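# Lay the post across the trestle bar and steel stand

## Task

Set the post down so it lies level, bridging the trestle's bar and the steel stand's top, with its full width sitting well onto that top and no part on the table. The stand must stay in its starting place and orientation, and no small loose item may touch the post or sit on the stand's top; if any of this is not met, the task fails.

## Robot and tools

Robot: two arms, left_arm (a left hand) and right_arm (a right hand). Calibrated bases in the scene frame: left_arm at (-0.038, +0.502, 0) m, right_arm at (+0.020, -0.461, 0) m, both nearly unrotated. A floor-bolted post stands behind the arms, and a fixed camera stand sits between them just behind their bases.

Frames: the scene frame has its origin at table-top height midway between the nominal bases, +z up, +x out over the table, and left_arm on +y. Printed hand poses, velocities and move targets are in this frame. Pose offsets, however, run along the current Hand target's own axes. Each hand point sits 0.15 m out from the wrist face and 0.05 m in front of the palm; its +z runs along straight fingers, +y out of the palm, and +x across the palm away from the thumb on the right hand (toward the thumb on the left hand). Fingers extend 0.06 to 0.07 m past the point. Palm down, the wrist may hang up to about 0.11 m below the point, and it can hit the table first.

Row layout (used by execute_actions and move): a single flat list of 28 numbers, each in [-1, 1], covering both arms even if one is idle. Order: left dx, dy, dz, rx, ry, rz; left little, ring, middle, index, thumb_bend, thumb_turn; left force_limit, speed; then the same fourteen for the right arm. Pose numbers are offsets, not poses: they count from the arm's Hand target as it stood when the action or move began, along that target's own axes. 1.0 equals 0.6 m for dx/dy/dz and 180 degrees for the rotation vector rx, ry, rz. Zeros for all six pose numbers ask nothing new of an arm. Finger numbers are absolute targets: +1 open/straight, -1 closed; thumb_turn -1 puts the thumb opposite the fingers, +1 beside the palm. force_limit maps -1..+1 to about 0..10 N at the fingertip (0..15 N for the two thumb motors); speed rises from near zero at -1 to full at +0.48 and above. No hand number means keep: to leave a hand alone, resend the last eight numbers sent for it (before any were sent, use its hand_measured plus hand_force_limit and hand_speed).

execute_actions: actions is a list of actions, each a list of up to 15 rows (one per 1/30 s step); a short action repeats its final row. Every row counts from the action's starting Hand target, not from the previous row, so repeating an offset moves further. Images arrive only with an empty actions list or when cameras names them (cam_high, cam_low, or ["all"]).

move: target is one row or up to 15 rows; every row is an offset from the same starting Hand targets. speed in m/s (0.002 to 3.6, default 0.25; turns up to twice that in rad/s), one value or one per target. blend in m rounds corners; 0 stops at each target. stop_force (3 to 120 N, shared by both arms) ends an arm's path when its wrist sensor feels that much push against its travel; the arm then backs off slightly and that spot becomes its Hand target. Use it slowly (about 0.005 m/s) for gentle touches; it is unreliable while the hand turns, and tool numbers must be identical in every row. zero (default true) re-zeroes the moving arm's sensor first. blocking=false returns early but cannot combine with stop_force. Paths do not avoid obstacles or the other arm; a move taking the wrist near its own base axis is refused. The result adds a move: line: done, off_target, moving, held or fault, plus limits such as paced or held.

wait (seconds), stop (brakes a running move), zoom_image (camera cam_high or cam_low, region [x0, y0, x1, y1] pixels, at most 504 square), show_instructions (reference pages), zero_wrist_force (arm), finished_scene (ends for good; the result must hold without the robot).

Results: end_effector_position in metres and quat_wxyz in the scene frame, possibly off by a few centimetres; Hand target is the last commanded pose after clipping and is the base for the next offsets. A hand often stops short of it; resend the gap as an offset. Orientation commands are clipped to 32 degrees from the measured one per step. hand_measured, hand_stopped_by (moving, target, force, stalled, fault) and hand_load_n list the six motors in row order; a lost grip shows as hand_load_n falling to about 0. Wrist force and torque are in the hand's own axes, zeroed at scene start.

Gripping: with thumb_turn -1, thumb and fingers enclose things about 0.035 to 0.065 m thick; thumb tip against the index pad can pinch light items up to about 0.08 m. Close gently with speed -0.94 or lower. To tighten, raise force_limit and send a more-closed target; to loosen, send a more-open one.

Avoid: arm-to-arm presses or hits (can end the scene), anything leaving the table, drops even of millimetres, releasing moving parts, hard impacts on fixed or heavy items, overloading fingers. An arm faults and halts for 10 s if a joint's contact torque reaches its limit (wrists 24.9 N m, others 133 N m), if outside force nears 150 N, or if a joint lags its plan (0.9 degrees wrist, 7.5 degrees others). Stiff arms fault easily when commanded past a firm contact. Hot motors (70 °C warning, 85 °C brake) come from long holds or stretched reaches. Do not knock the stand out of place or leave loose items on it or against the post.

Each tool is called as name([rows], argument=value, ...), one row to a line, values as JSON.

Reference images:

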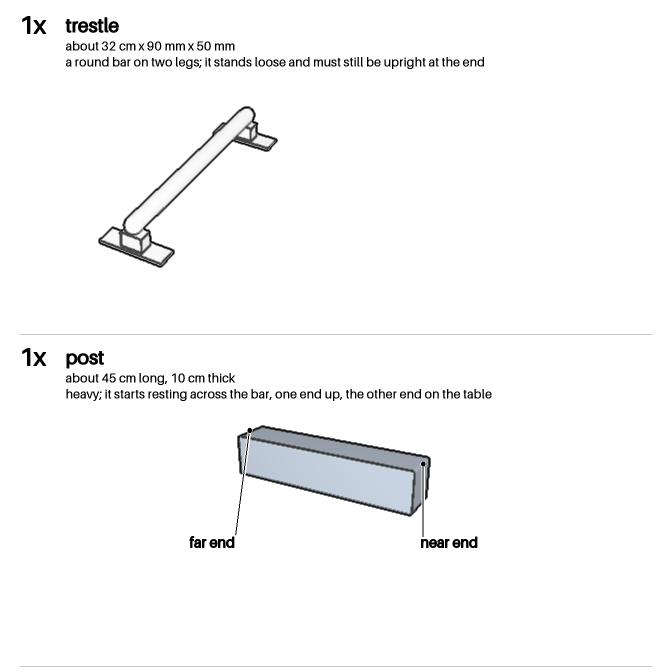

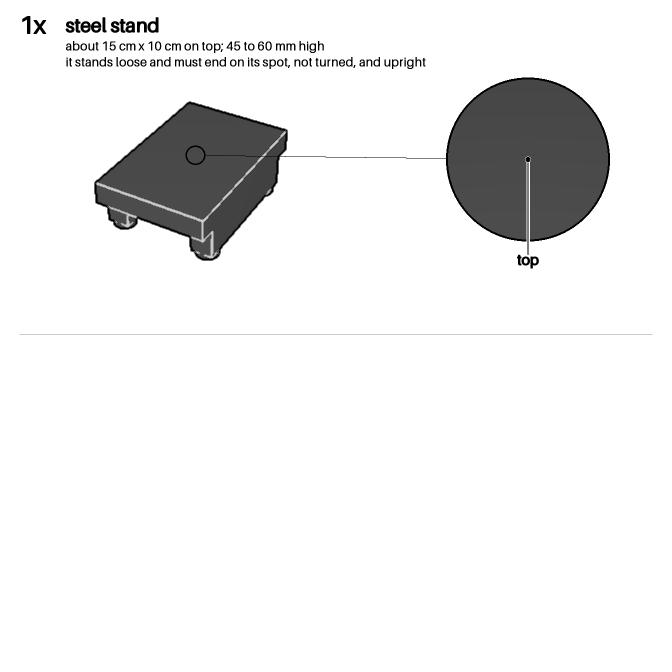

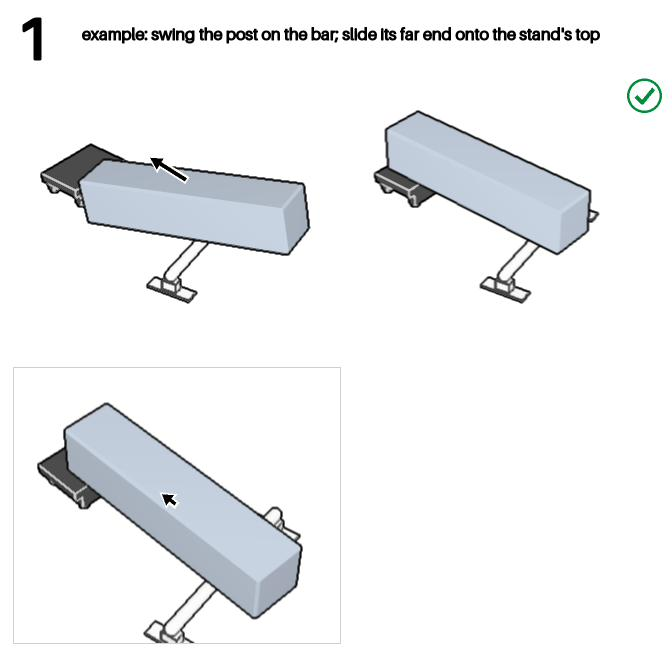

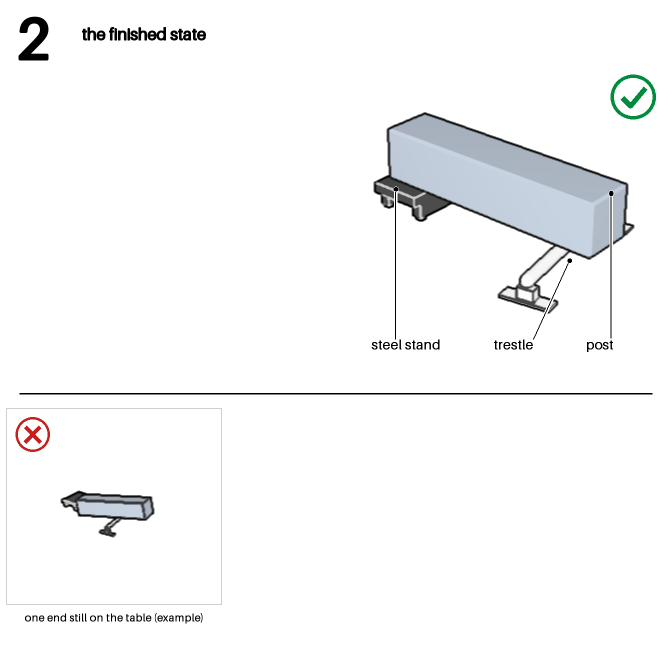

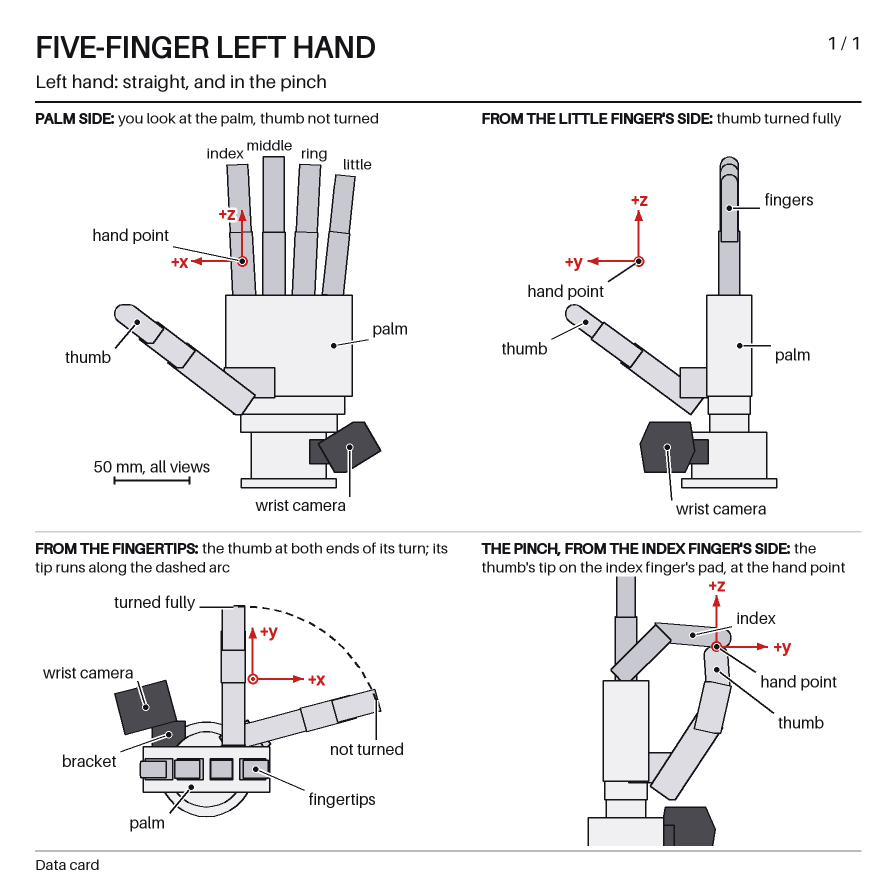

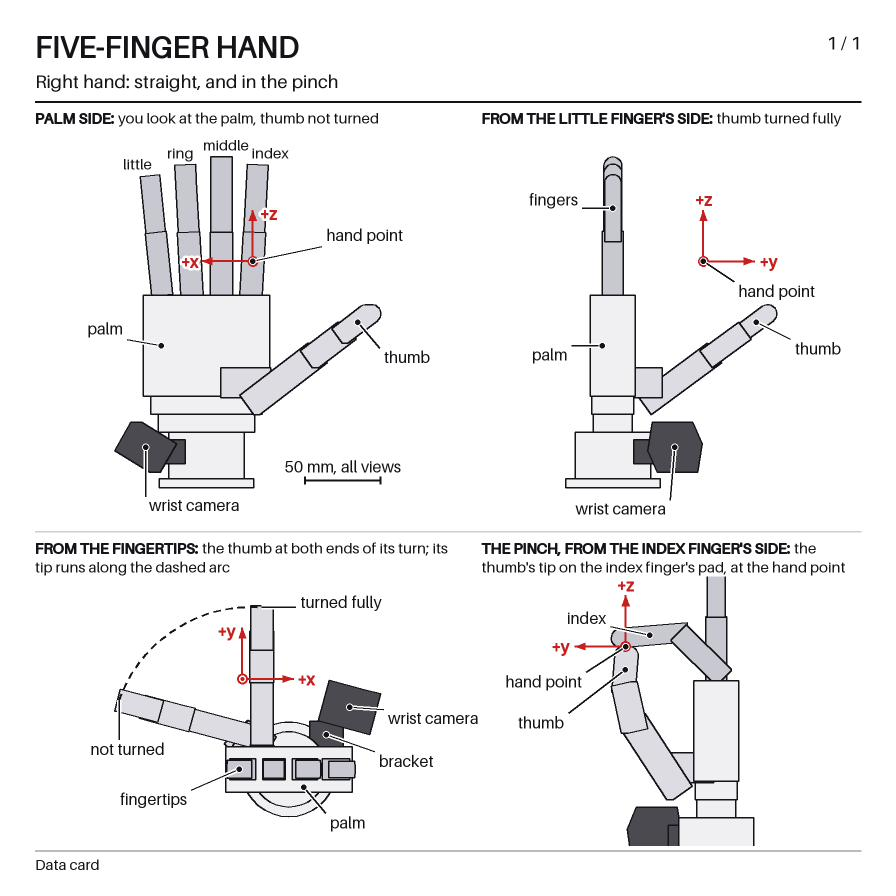

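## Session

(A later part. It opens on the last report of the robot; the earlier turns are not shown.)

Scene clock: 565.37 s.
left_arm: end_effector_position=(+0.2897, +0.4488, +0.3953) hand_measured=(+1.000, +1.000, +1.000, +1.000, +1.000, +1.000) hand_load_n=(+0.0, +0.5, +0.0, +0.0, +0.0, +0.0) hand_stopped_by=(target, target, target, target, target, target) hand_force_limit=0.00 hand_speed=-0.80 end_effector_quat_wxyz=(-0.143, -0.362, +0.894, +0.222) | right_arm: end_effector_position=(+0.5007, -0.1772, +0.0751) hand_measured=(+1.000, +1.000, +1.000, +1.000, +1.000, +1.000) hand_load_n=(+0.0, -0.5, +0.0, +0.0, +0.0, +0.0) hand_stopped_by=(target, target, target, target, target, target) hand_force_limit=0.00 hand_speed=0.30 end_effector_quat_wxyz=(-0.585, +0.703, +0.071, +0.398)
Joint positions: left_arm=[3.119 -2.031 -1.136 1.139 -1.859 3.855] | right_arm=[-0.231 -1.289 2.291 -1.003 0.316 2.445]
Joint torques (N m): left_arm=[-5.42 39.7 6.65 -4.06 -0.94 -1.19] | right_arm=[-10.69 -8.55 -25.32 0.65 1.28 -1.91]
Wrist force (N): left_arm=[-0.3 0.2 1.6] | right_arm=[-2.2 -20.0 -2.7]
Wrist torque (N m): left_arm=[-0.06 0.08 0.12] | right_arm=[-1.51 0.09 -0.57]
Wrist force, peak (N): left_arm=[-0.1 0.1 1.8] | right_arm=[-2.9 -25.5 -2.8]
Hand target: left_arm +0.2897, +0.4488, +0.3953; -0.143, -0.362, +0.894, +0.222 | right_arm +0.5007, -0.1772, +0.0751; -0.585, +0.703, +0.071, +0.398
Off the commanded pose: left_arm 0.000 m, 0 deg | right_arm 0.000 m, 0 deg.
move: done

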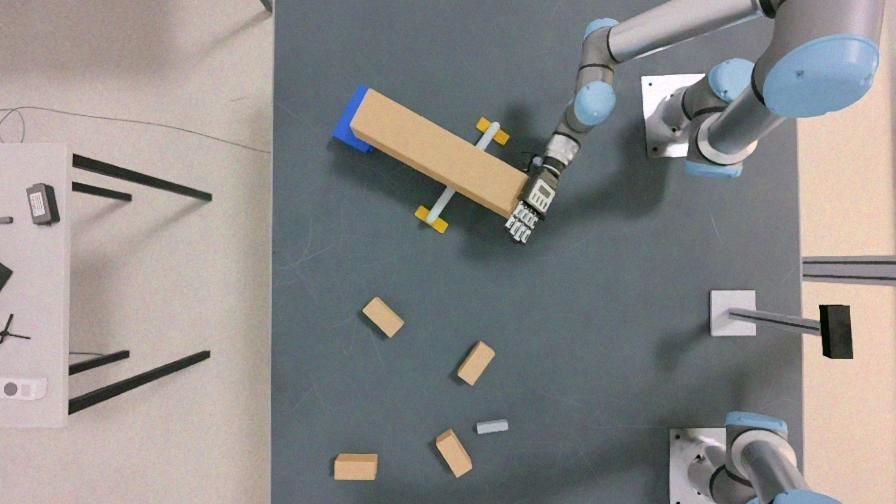

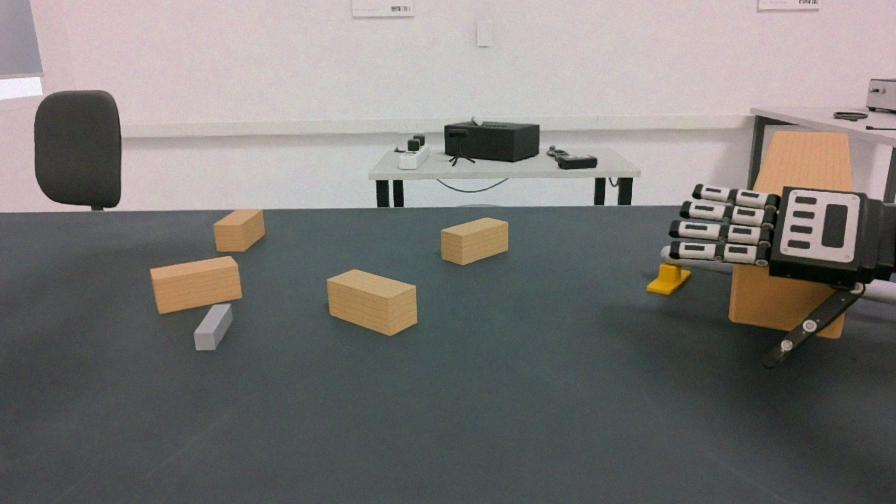

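move(target=[0,0,0,0,0,0,1,1,1,1,1,1,0,-0.8,0.0568,0.0412,0,0,0,0,1,1,1,1,1,1,0,0.3], speed=0.02, stop_force=50, zero=false, cameras=["all"])

zoom_image(camera="cam_high", region=[320, 70, 620, 280])

zoom_image(camera="cam_low", region=[620, 80, 896, 400])

Scene clock: 578.93 s.
left_arm: end_effector_position=(+0.2897, +0.4488, +0.3953) hand_measured=(+1.000, +1.000, +1.000, +1.000, +1.000, +1.000) hand_load_n=(+0.0, +0.0, +0.0, +0.0, +0.0, +0.0) hand_stopped_by=(target, target, target, target, target, target) hand_force_limit=0.00 hand_speed=-0.80 end_effector_quat_wxyz=(-0.143, -0.362, +0.894, +0.222) | right_arm: end_effector_position=(+0.5376, -0.1972, +0.0781) hand_measured=(+1.000, +1.000, +1.000, +1.000, +1.000, +1.000) hand_load_n=(-0.5, +0.0, +0.0, +0.0, +0.0, +0.0) hand_stopped_by=(target, target, target, target, target, target) hand_force_limit=0.00 hand_speed=0.30 end_effector_quat_wxyz=(-0.585, +0.703, +0.071, +0.398)
Joint positions: left_arm=[3.119 -2.031 -1.136 1.139 -1.859 3.855] | right_arm=[-0.267 -1.237 2.195 -0.959 0.28 2.446]
Joint torques (N m): left_arm=[-4.55 40.67 5.63 -4.13 -1.13 -1.17] | right_arm=[-11.16 -10.56 -26.68 0.74 1.25 -1.89]
Wrist force (N): left_arm=[-0.3 0.1 1.5] | right_arm=[-1.8 -20.1 -2.8]
Wrist torque (N m): left_arm=[-0.07 0.07 0.14] | right_arm=[-1.43 -0.02 -0.57]
Wrist force, peak (N): left_arm=[-0.2 0.6 1.7] | right_arm=[-3.1 -25.6 -2.5]
Hand target: left_arm +0.2897, +0.4488, +0.3953; -0.143, -0.362, +0.894, +0.222 | right_arm +0.5376, -0.1972, +0.0781; -0.585, +0.703, +0.071, +0.398
Off the commanded pose: left_arm 0.000 m, 0 deg | right_arm 0.000 m, 0 deg.
move: done

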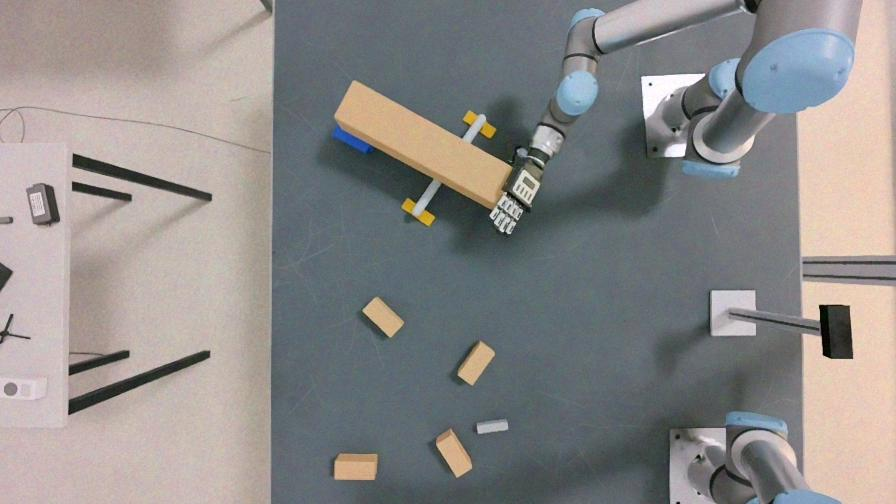

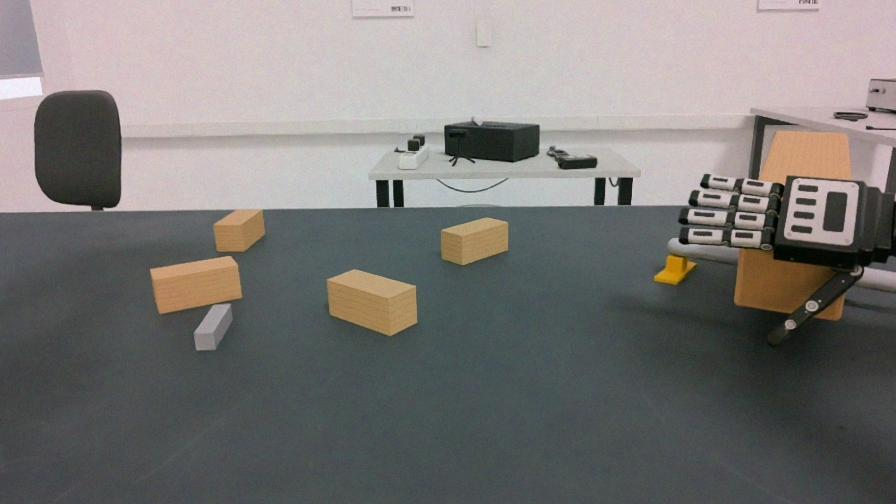

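Scaled by 1.680 from the camera's image (finer frame: 1280x720).

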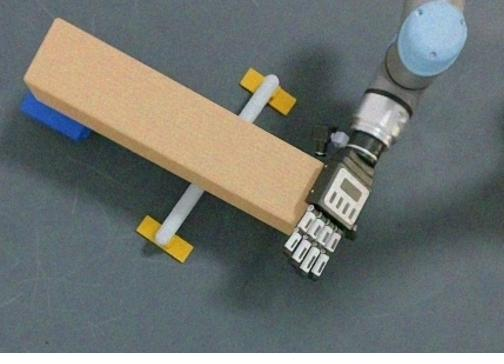

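Scaled by 1.575 from the camera's image (finer frame: 1280x720).

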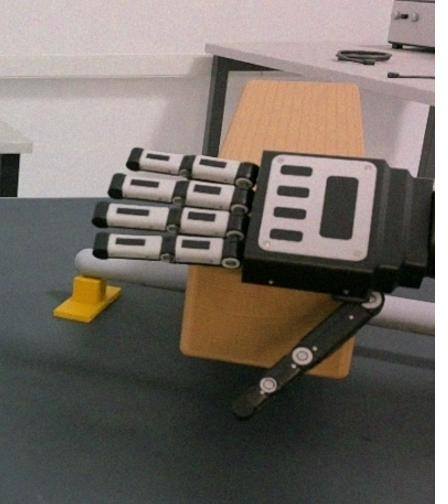

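zoom_image(camera="cam_high", region=[320, 60, 420, 160])

Scaled by 5.040 from the camera's image (finer frame: 1280x720).

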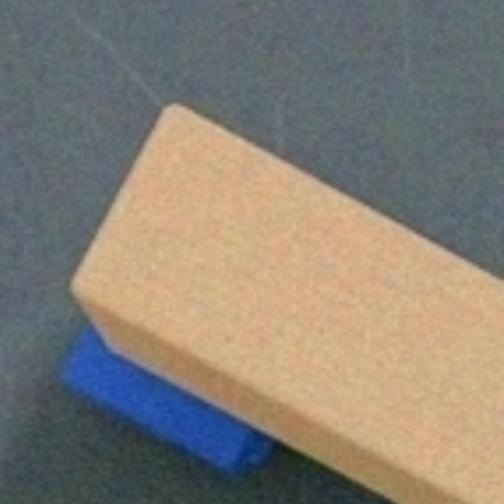

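move([
  [0,0,0,0,0,0,1,1,1,1,1,1,0,-0.8,0,0,0.0083,-0.0054,0.0064,0,1,1,1,1,1,1,0,0.3],
  [0,0,0,0,0,0,1,1,1,1,1,1,0,-0.8,0.0355,-0.0137,0.0083,-0.0054,0.0064,0,1,1,1,1,1,1,0,0.3],
], speed=0.012, cameras=["all"])

zoom_image(camera="cam_high", region=[320, 70, 620, 280])

zoom_image(camera="cam_low", region=[620, 80, 896, 400])

zoom_image(camera="cam_high", region=[320, 60, 420, 160])

Scene clock: 614.73 s.
left_arm: end_effector_position=(+0.2897, +0.4488, +0.3953) hand_measured=(+1.000, +1.000, +1.000, +1.000, +1.000, +1.000) hand_load_n=(+0.0, +0.0, +0.0, +0.5, +0.0, +0.0) hand_stopped_by=(target, target, target, target, target, target) hand_force_limit=0.00 hand_speed=-0.80 end_effector_quat_wxyz=(-0.143, -0.362, +0.894, +0.222) | right_arm: end_effector_position=(+0.5497, -0.1981, +0.0980) hand_measured=(+1.000, +1.000, +1.000, +1.000, +1.000, +1.000) hand_load_n=(+0.0, +0.0, +0.0, +0.0, +0.0, +0.0) hand_stopped_by=(target, target, target, target, target, target) hand_force_limit=0.00 hand_speed=0.30 end_effector_quat_wxyz=(-0.579, +0.704, +0.061, +0.406)
Joint positions: left_arm=[3.119 -2.031 -1.136 1.139 -1.859 3.855] | right_arm=[-0.256 -1.27 2.162 -0.893 0.318 2.445]
Joint torques (N m): left_arm=[-3.92 39.84 7.82 -4.19 -1.13 -0.95] | right_arm=[-5.73 -32.77 -25.45 0.97 -1.57 -1.58]
Wrist force (N): left_arm=[-0.3 0.4 1.4] | right_arm=[0.6 2.0 -0.4]
Wrist torque (N m): left_arm=[-0.06 0.07 0.13] | right_arm=[0.11 -0.22 0.38]
Wrist force, peak (N): left_arm=[-0.3 0.3 1.8] | right_arm=[-2.7 -24.1 -2.8]
Hand target: left_arm +0.2897, +0.4488, +0.3953; -0.143, -0.362, +0.894, +0.222 | right_arm +0.5497, -0.1981, +0.0980; -0.579, +0.704, +0.061, +0.406
Off the commanded pose: left_arm 0.000 m, 0 deg | right_arm 0.000 m, 0 deg.
move: done

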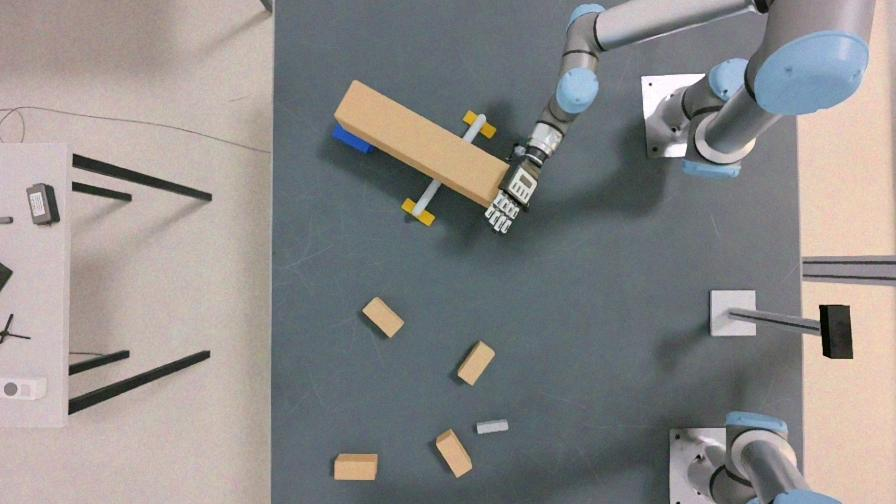

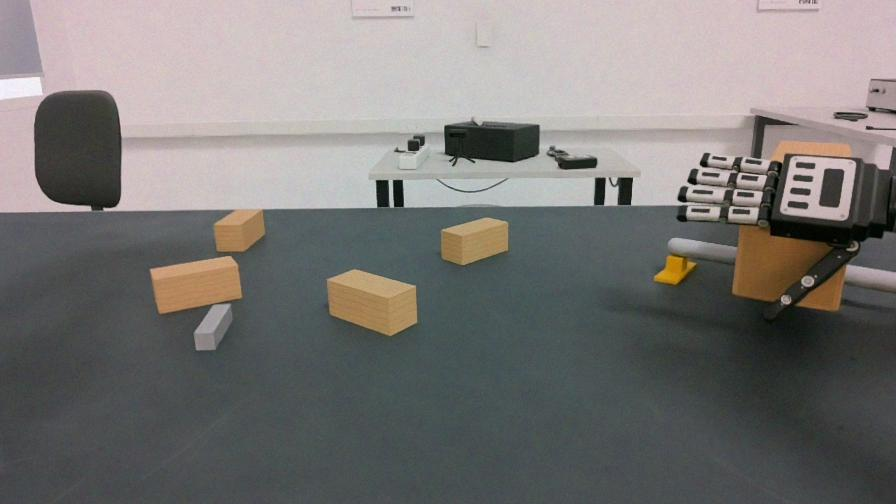

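Scaled by 1.680 from the camera's image (finer frame: 1280x720).

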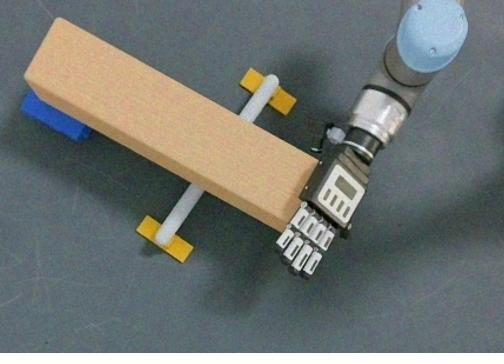

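Scaled by 1.575 from the camera's image (finer frame: 1280x720).

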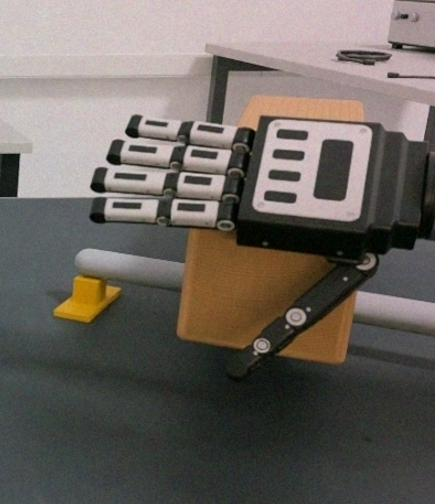

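Scaled by 5.040 from the camera's image (finer frame: 1280x720).

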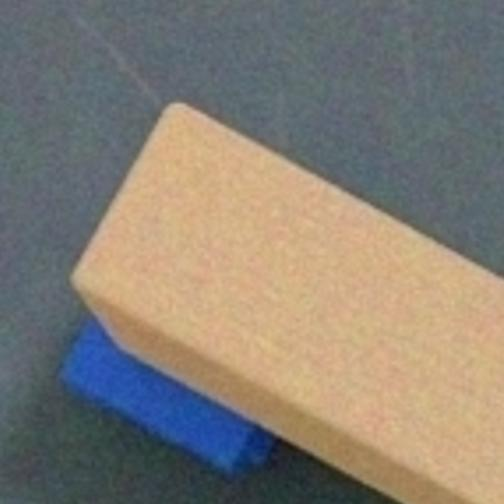

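move([
  [0,0,0,0,0,0,1,1,1,1,1,1,0,-0.8,0,-0.1,0,0,0,0,1,1,1,1,1,1,0,0.3],
  [0,0,0,0,0,0,1,1,1,1,1,1,0,-0.8,0.0,-0.4,-0.25,0,0,0,1,1,1,1,1,1,0,0.3],
], speed=[0.05,0.25], blend=0.01, cameras=["all"])

zoom_image(camera="cam_high", region=[320, 60, 540, 240])

zoom_image(camera="cam_low", region=[620, 80, 896, 350])

Scene clock: 625.70 s.
left_arm: end_effector_position=(+0.2897, +0.4488, +0.3953) hand_measured=(+1.000, +1.000, +1.000, +1.000, +1.000, +1.000) hand_load_n=(+0.0, +0.0, +0.0, +0.0, +0.0, +0.0) hand_stopped_by=(target, target, target, target, target, target) hand_force_limit=0.00 hand_speed=-0.80 end_effector_quat_wxyz=(-0.143, -0.362, +0.894, +0.222) | right_arm: end_effector_position=(+0.3411, -0.2509, +0.2819) hand_measured=(+1.000, +1.000, +1.000, +1.000, +1.000, +1.000) hand_load_n=(+0.0, +0.0, +0.0, +0.0, +0.0, +0.0) hand_stopped_by=(target, target, target, target, target, target) hand_force_limit=0.00 hand_speed=0.30 end_effector_quat_wxyz=(-0.579, +0.704, +0.061, +0.406)
Joint positions: left_arm=[3.119 -2.031 -1.136 1.139 -1.859 3.855] | right_arm=[-0.857 -2.239 2.364 -0.123 -0.284 2.443]
Joint torques (N m): left_arm=[-4.42 39.43 5.86 -4.24 -1.6 -0.87] | right_arm=[-5.97 -0.16 -11.33 2.1 -1.47 -2.03]
Wrist force (N): left_arm=[-0.4 0.1 1.6] | right_arm=[0.1 1.2 -0.1]
Wrist torque (N m): left_arm=[-0.08 0.10 0.12] | right_arm=[-0.10 -0.17 0.31]
Wrist force, peak (N): left_arm=[-0.5 0.5 1.8] | right_arm=[0.2 2.6 0.1]
Hand target: left_arm +0.2897, +0.4488, +0.3953; -0.143, -0.362, +0.894, +0.222 | right_arm +0.3411, -0.2509, +0.2819; -0.579, +0.704, +0.061, +0.406
Off the commanded pose: left_arm 0.000 m, 0 deg | right_arm 0.000 m, 0 deg.
move: done

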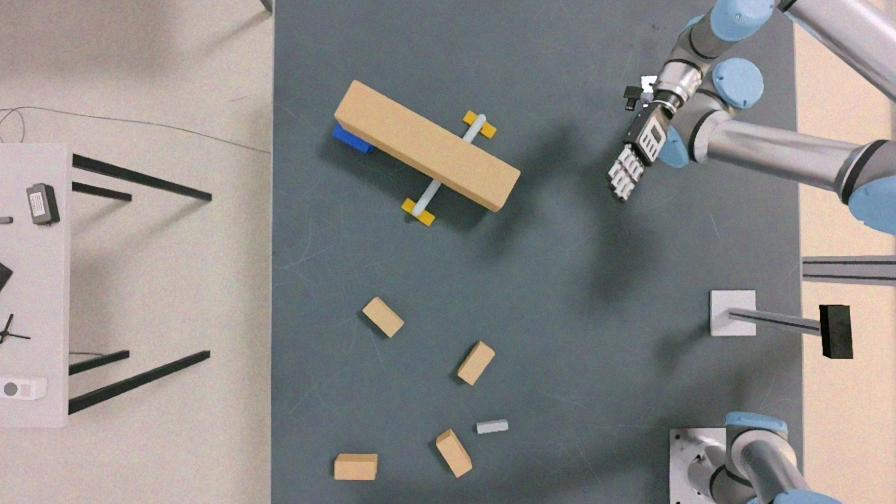

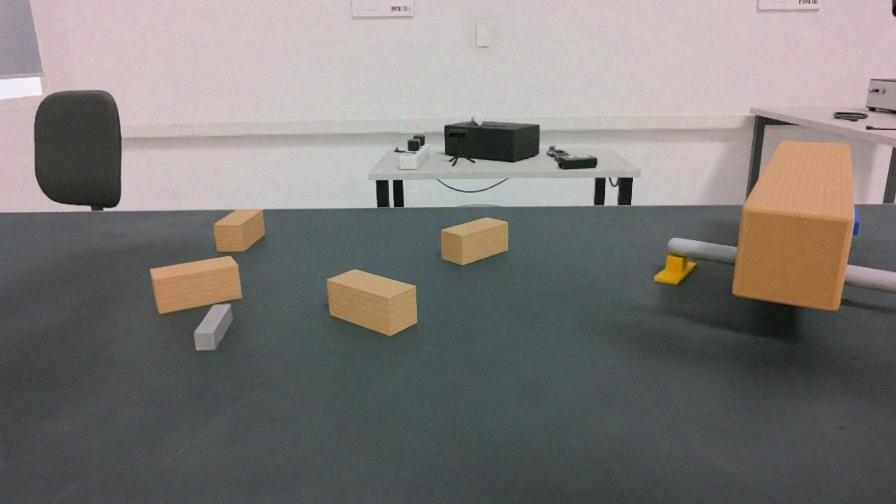

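Scaled by 2.291 from the camera's image (finer frame: 1280x720).

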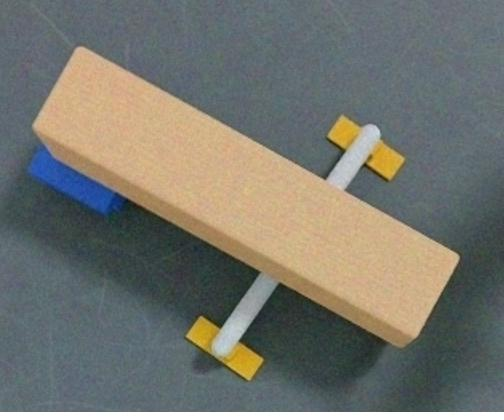

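Scaled by 1.826 from the camera's image (finer frame: 1280x720).

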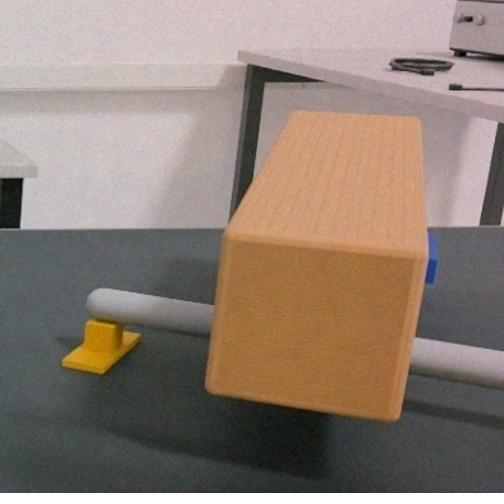

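finished_scene()

The scene is finished: the task was done.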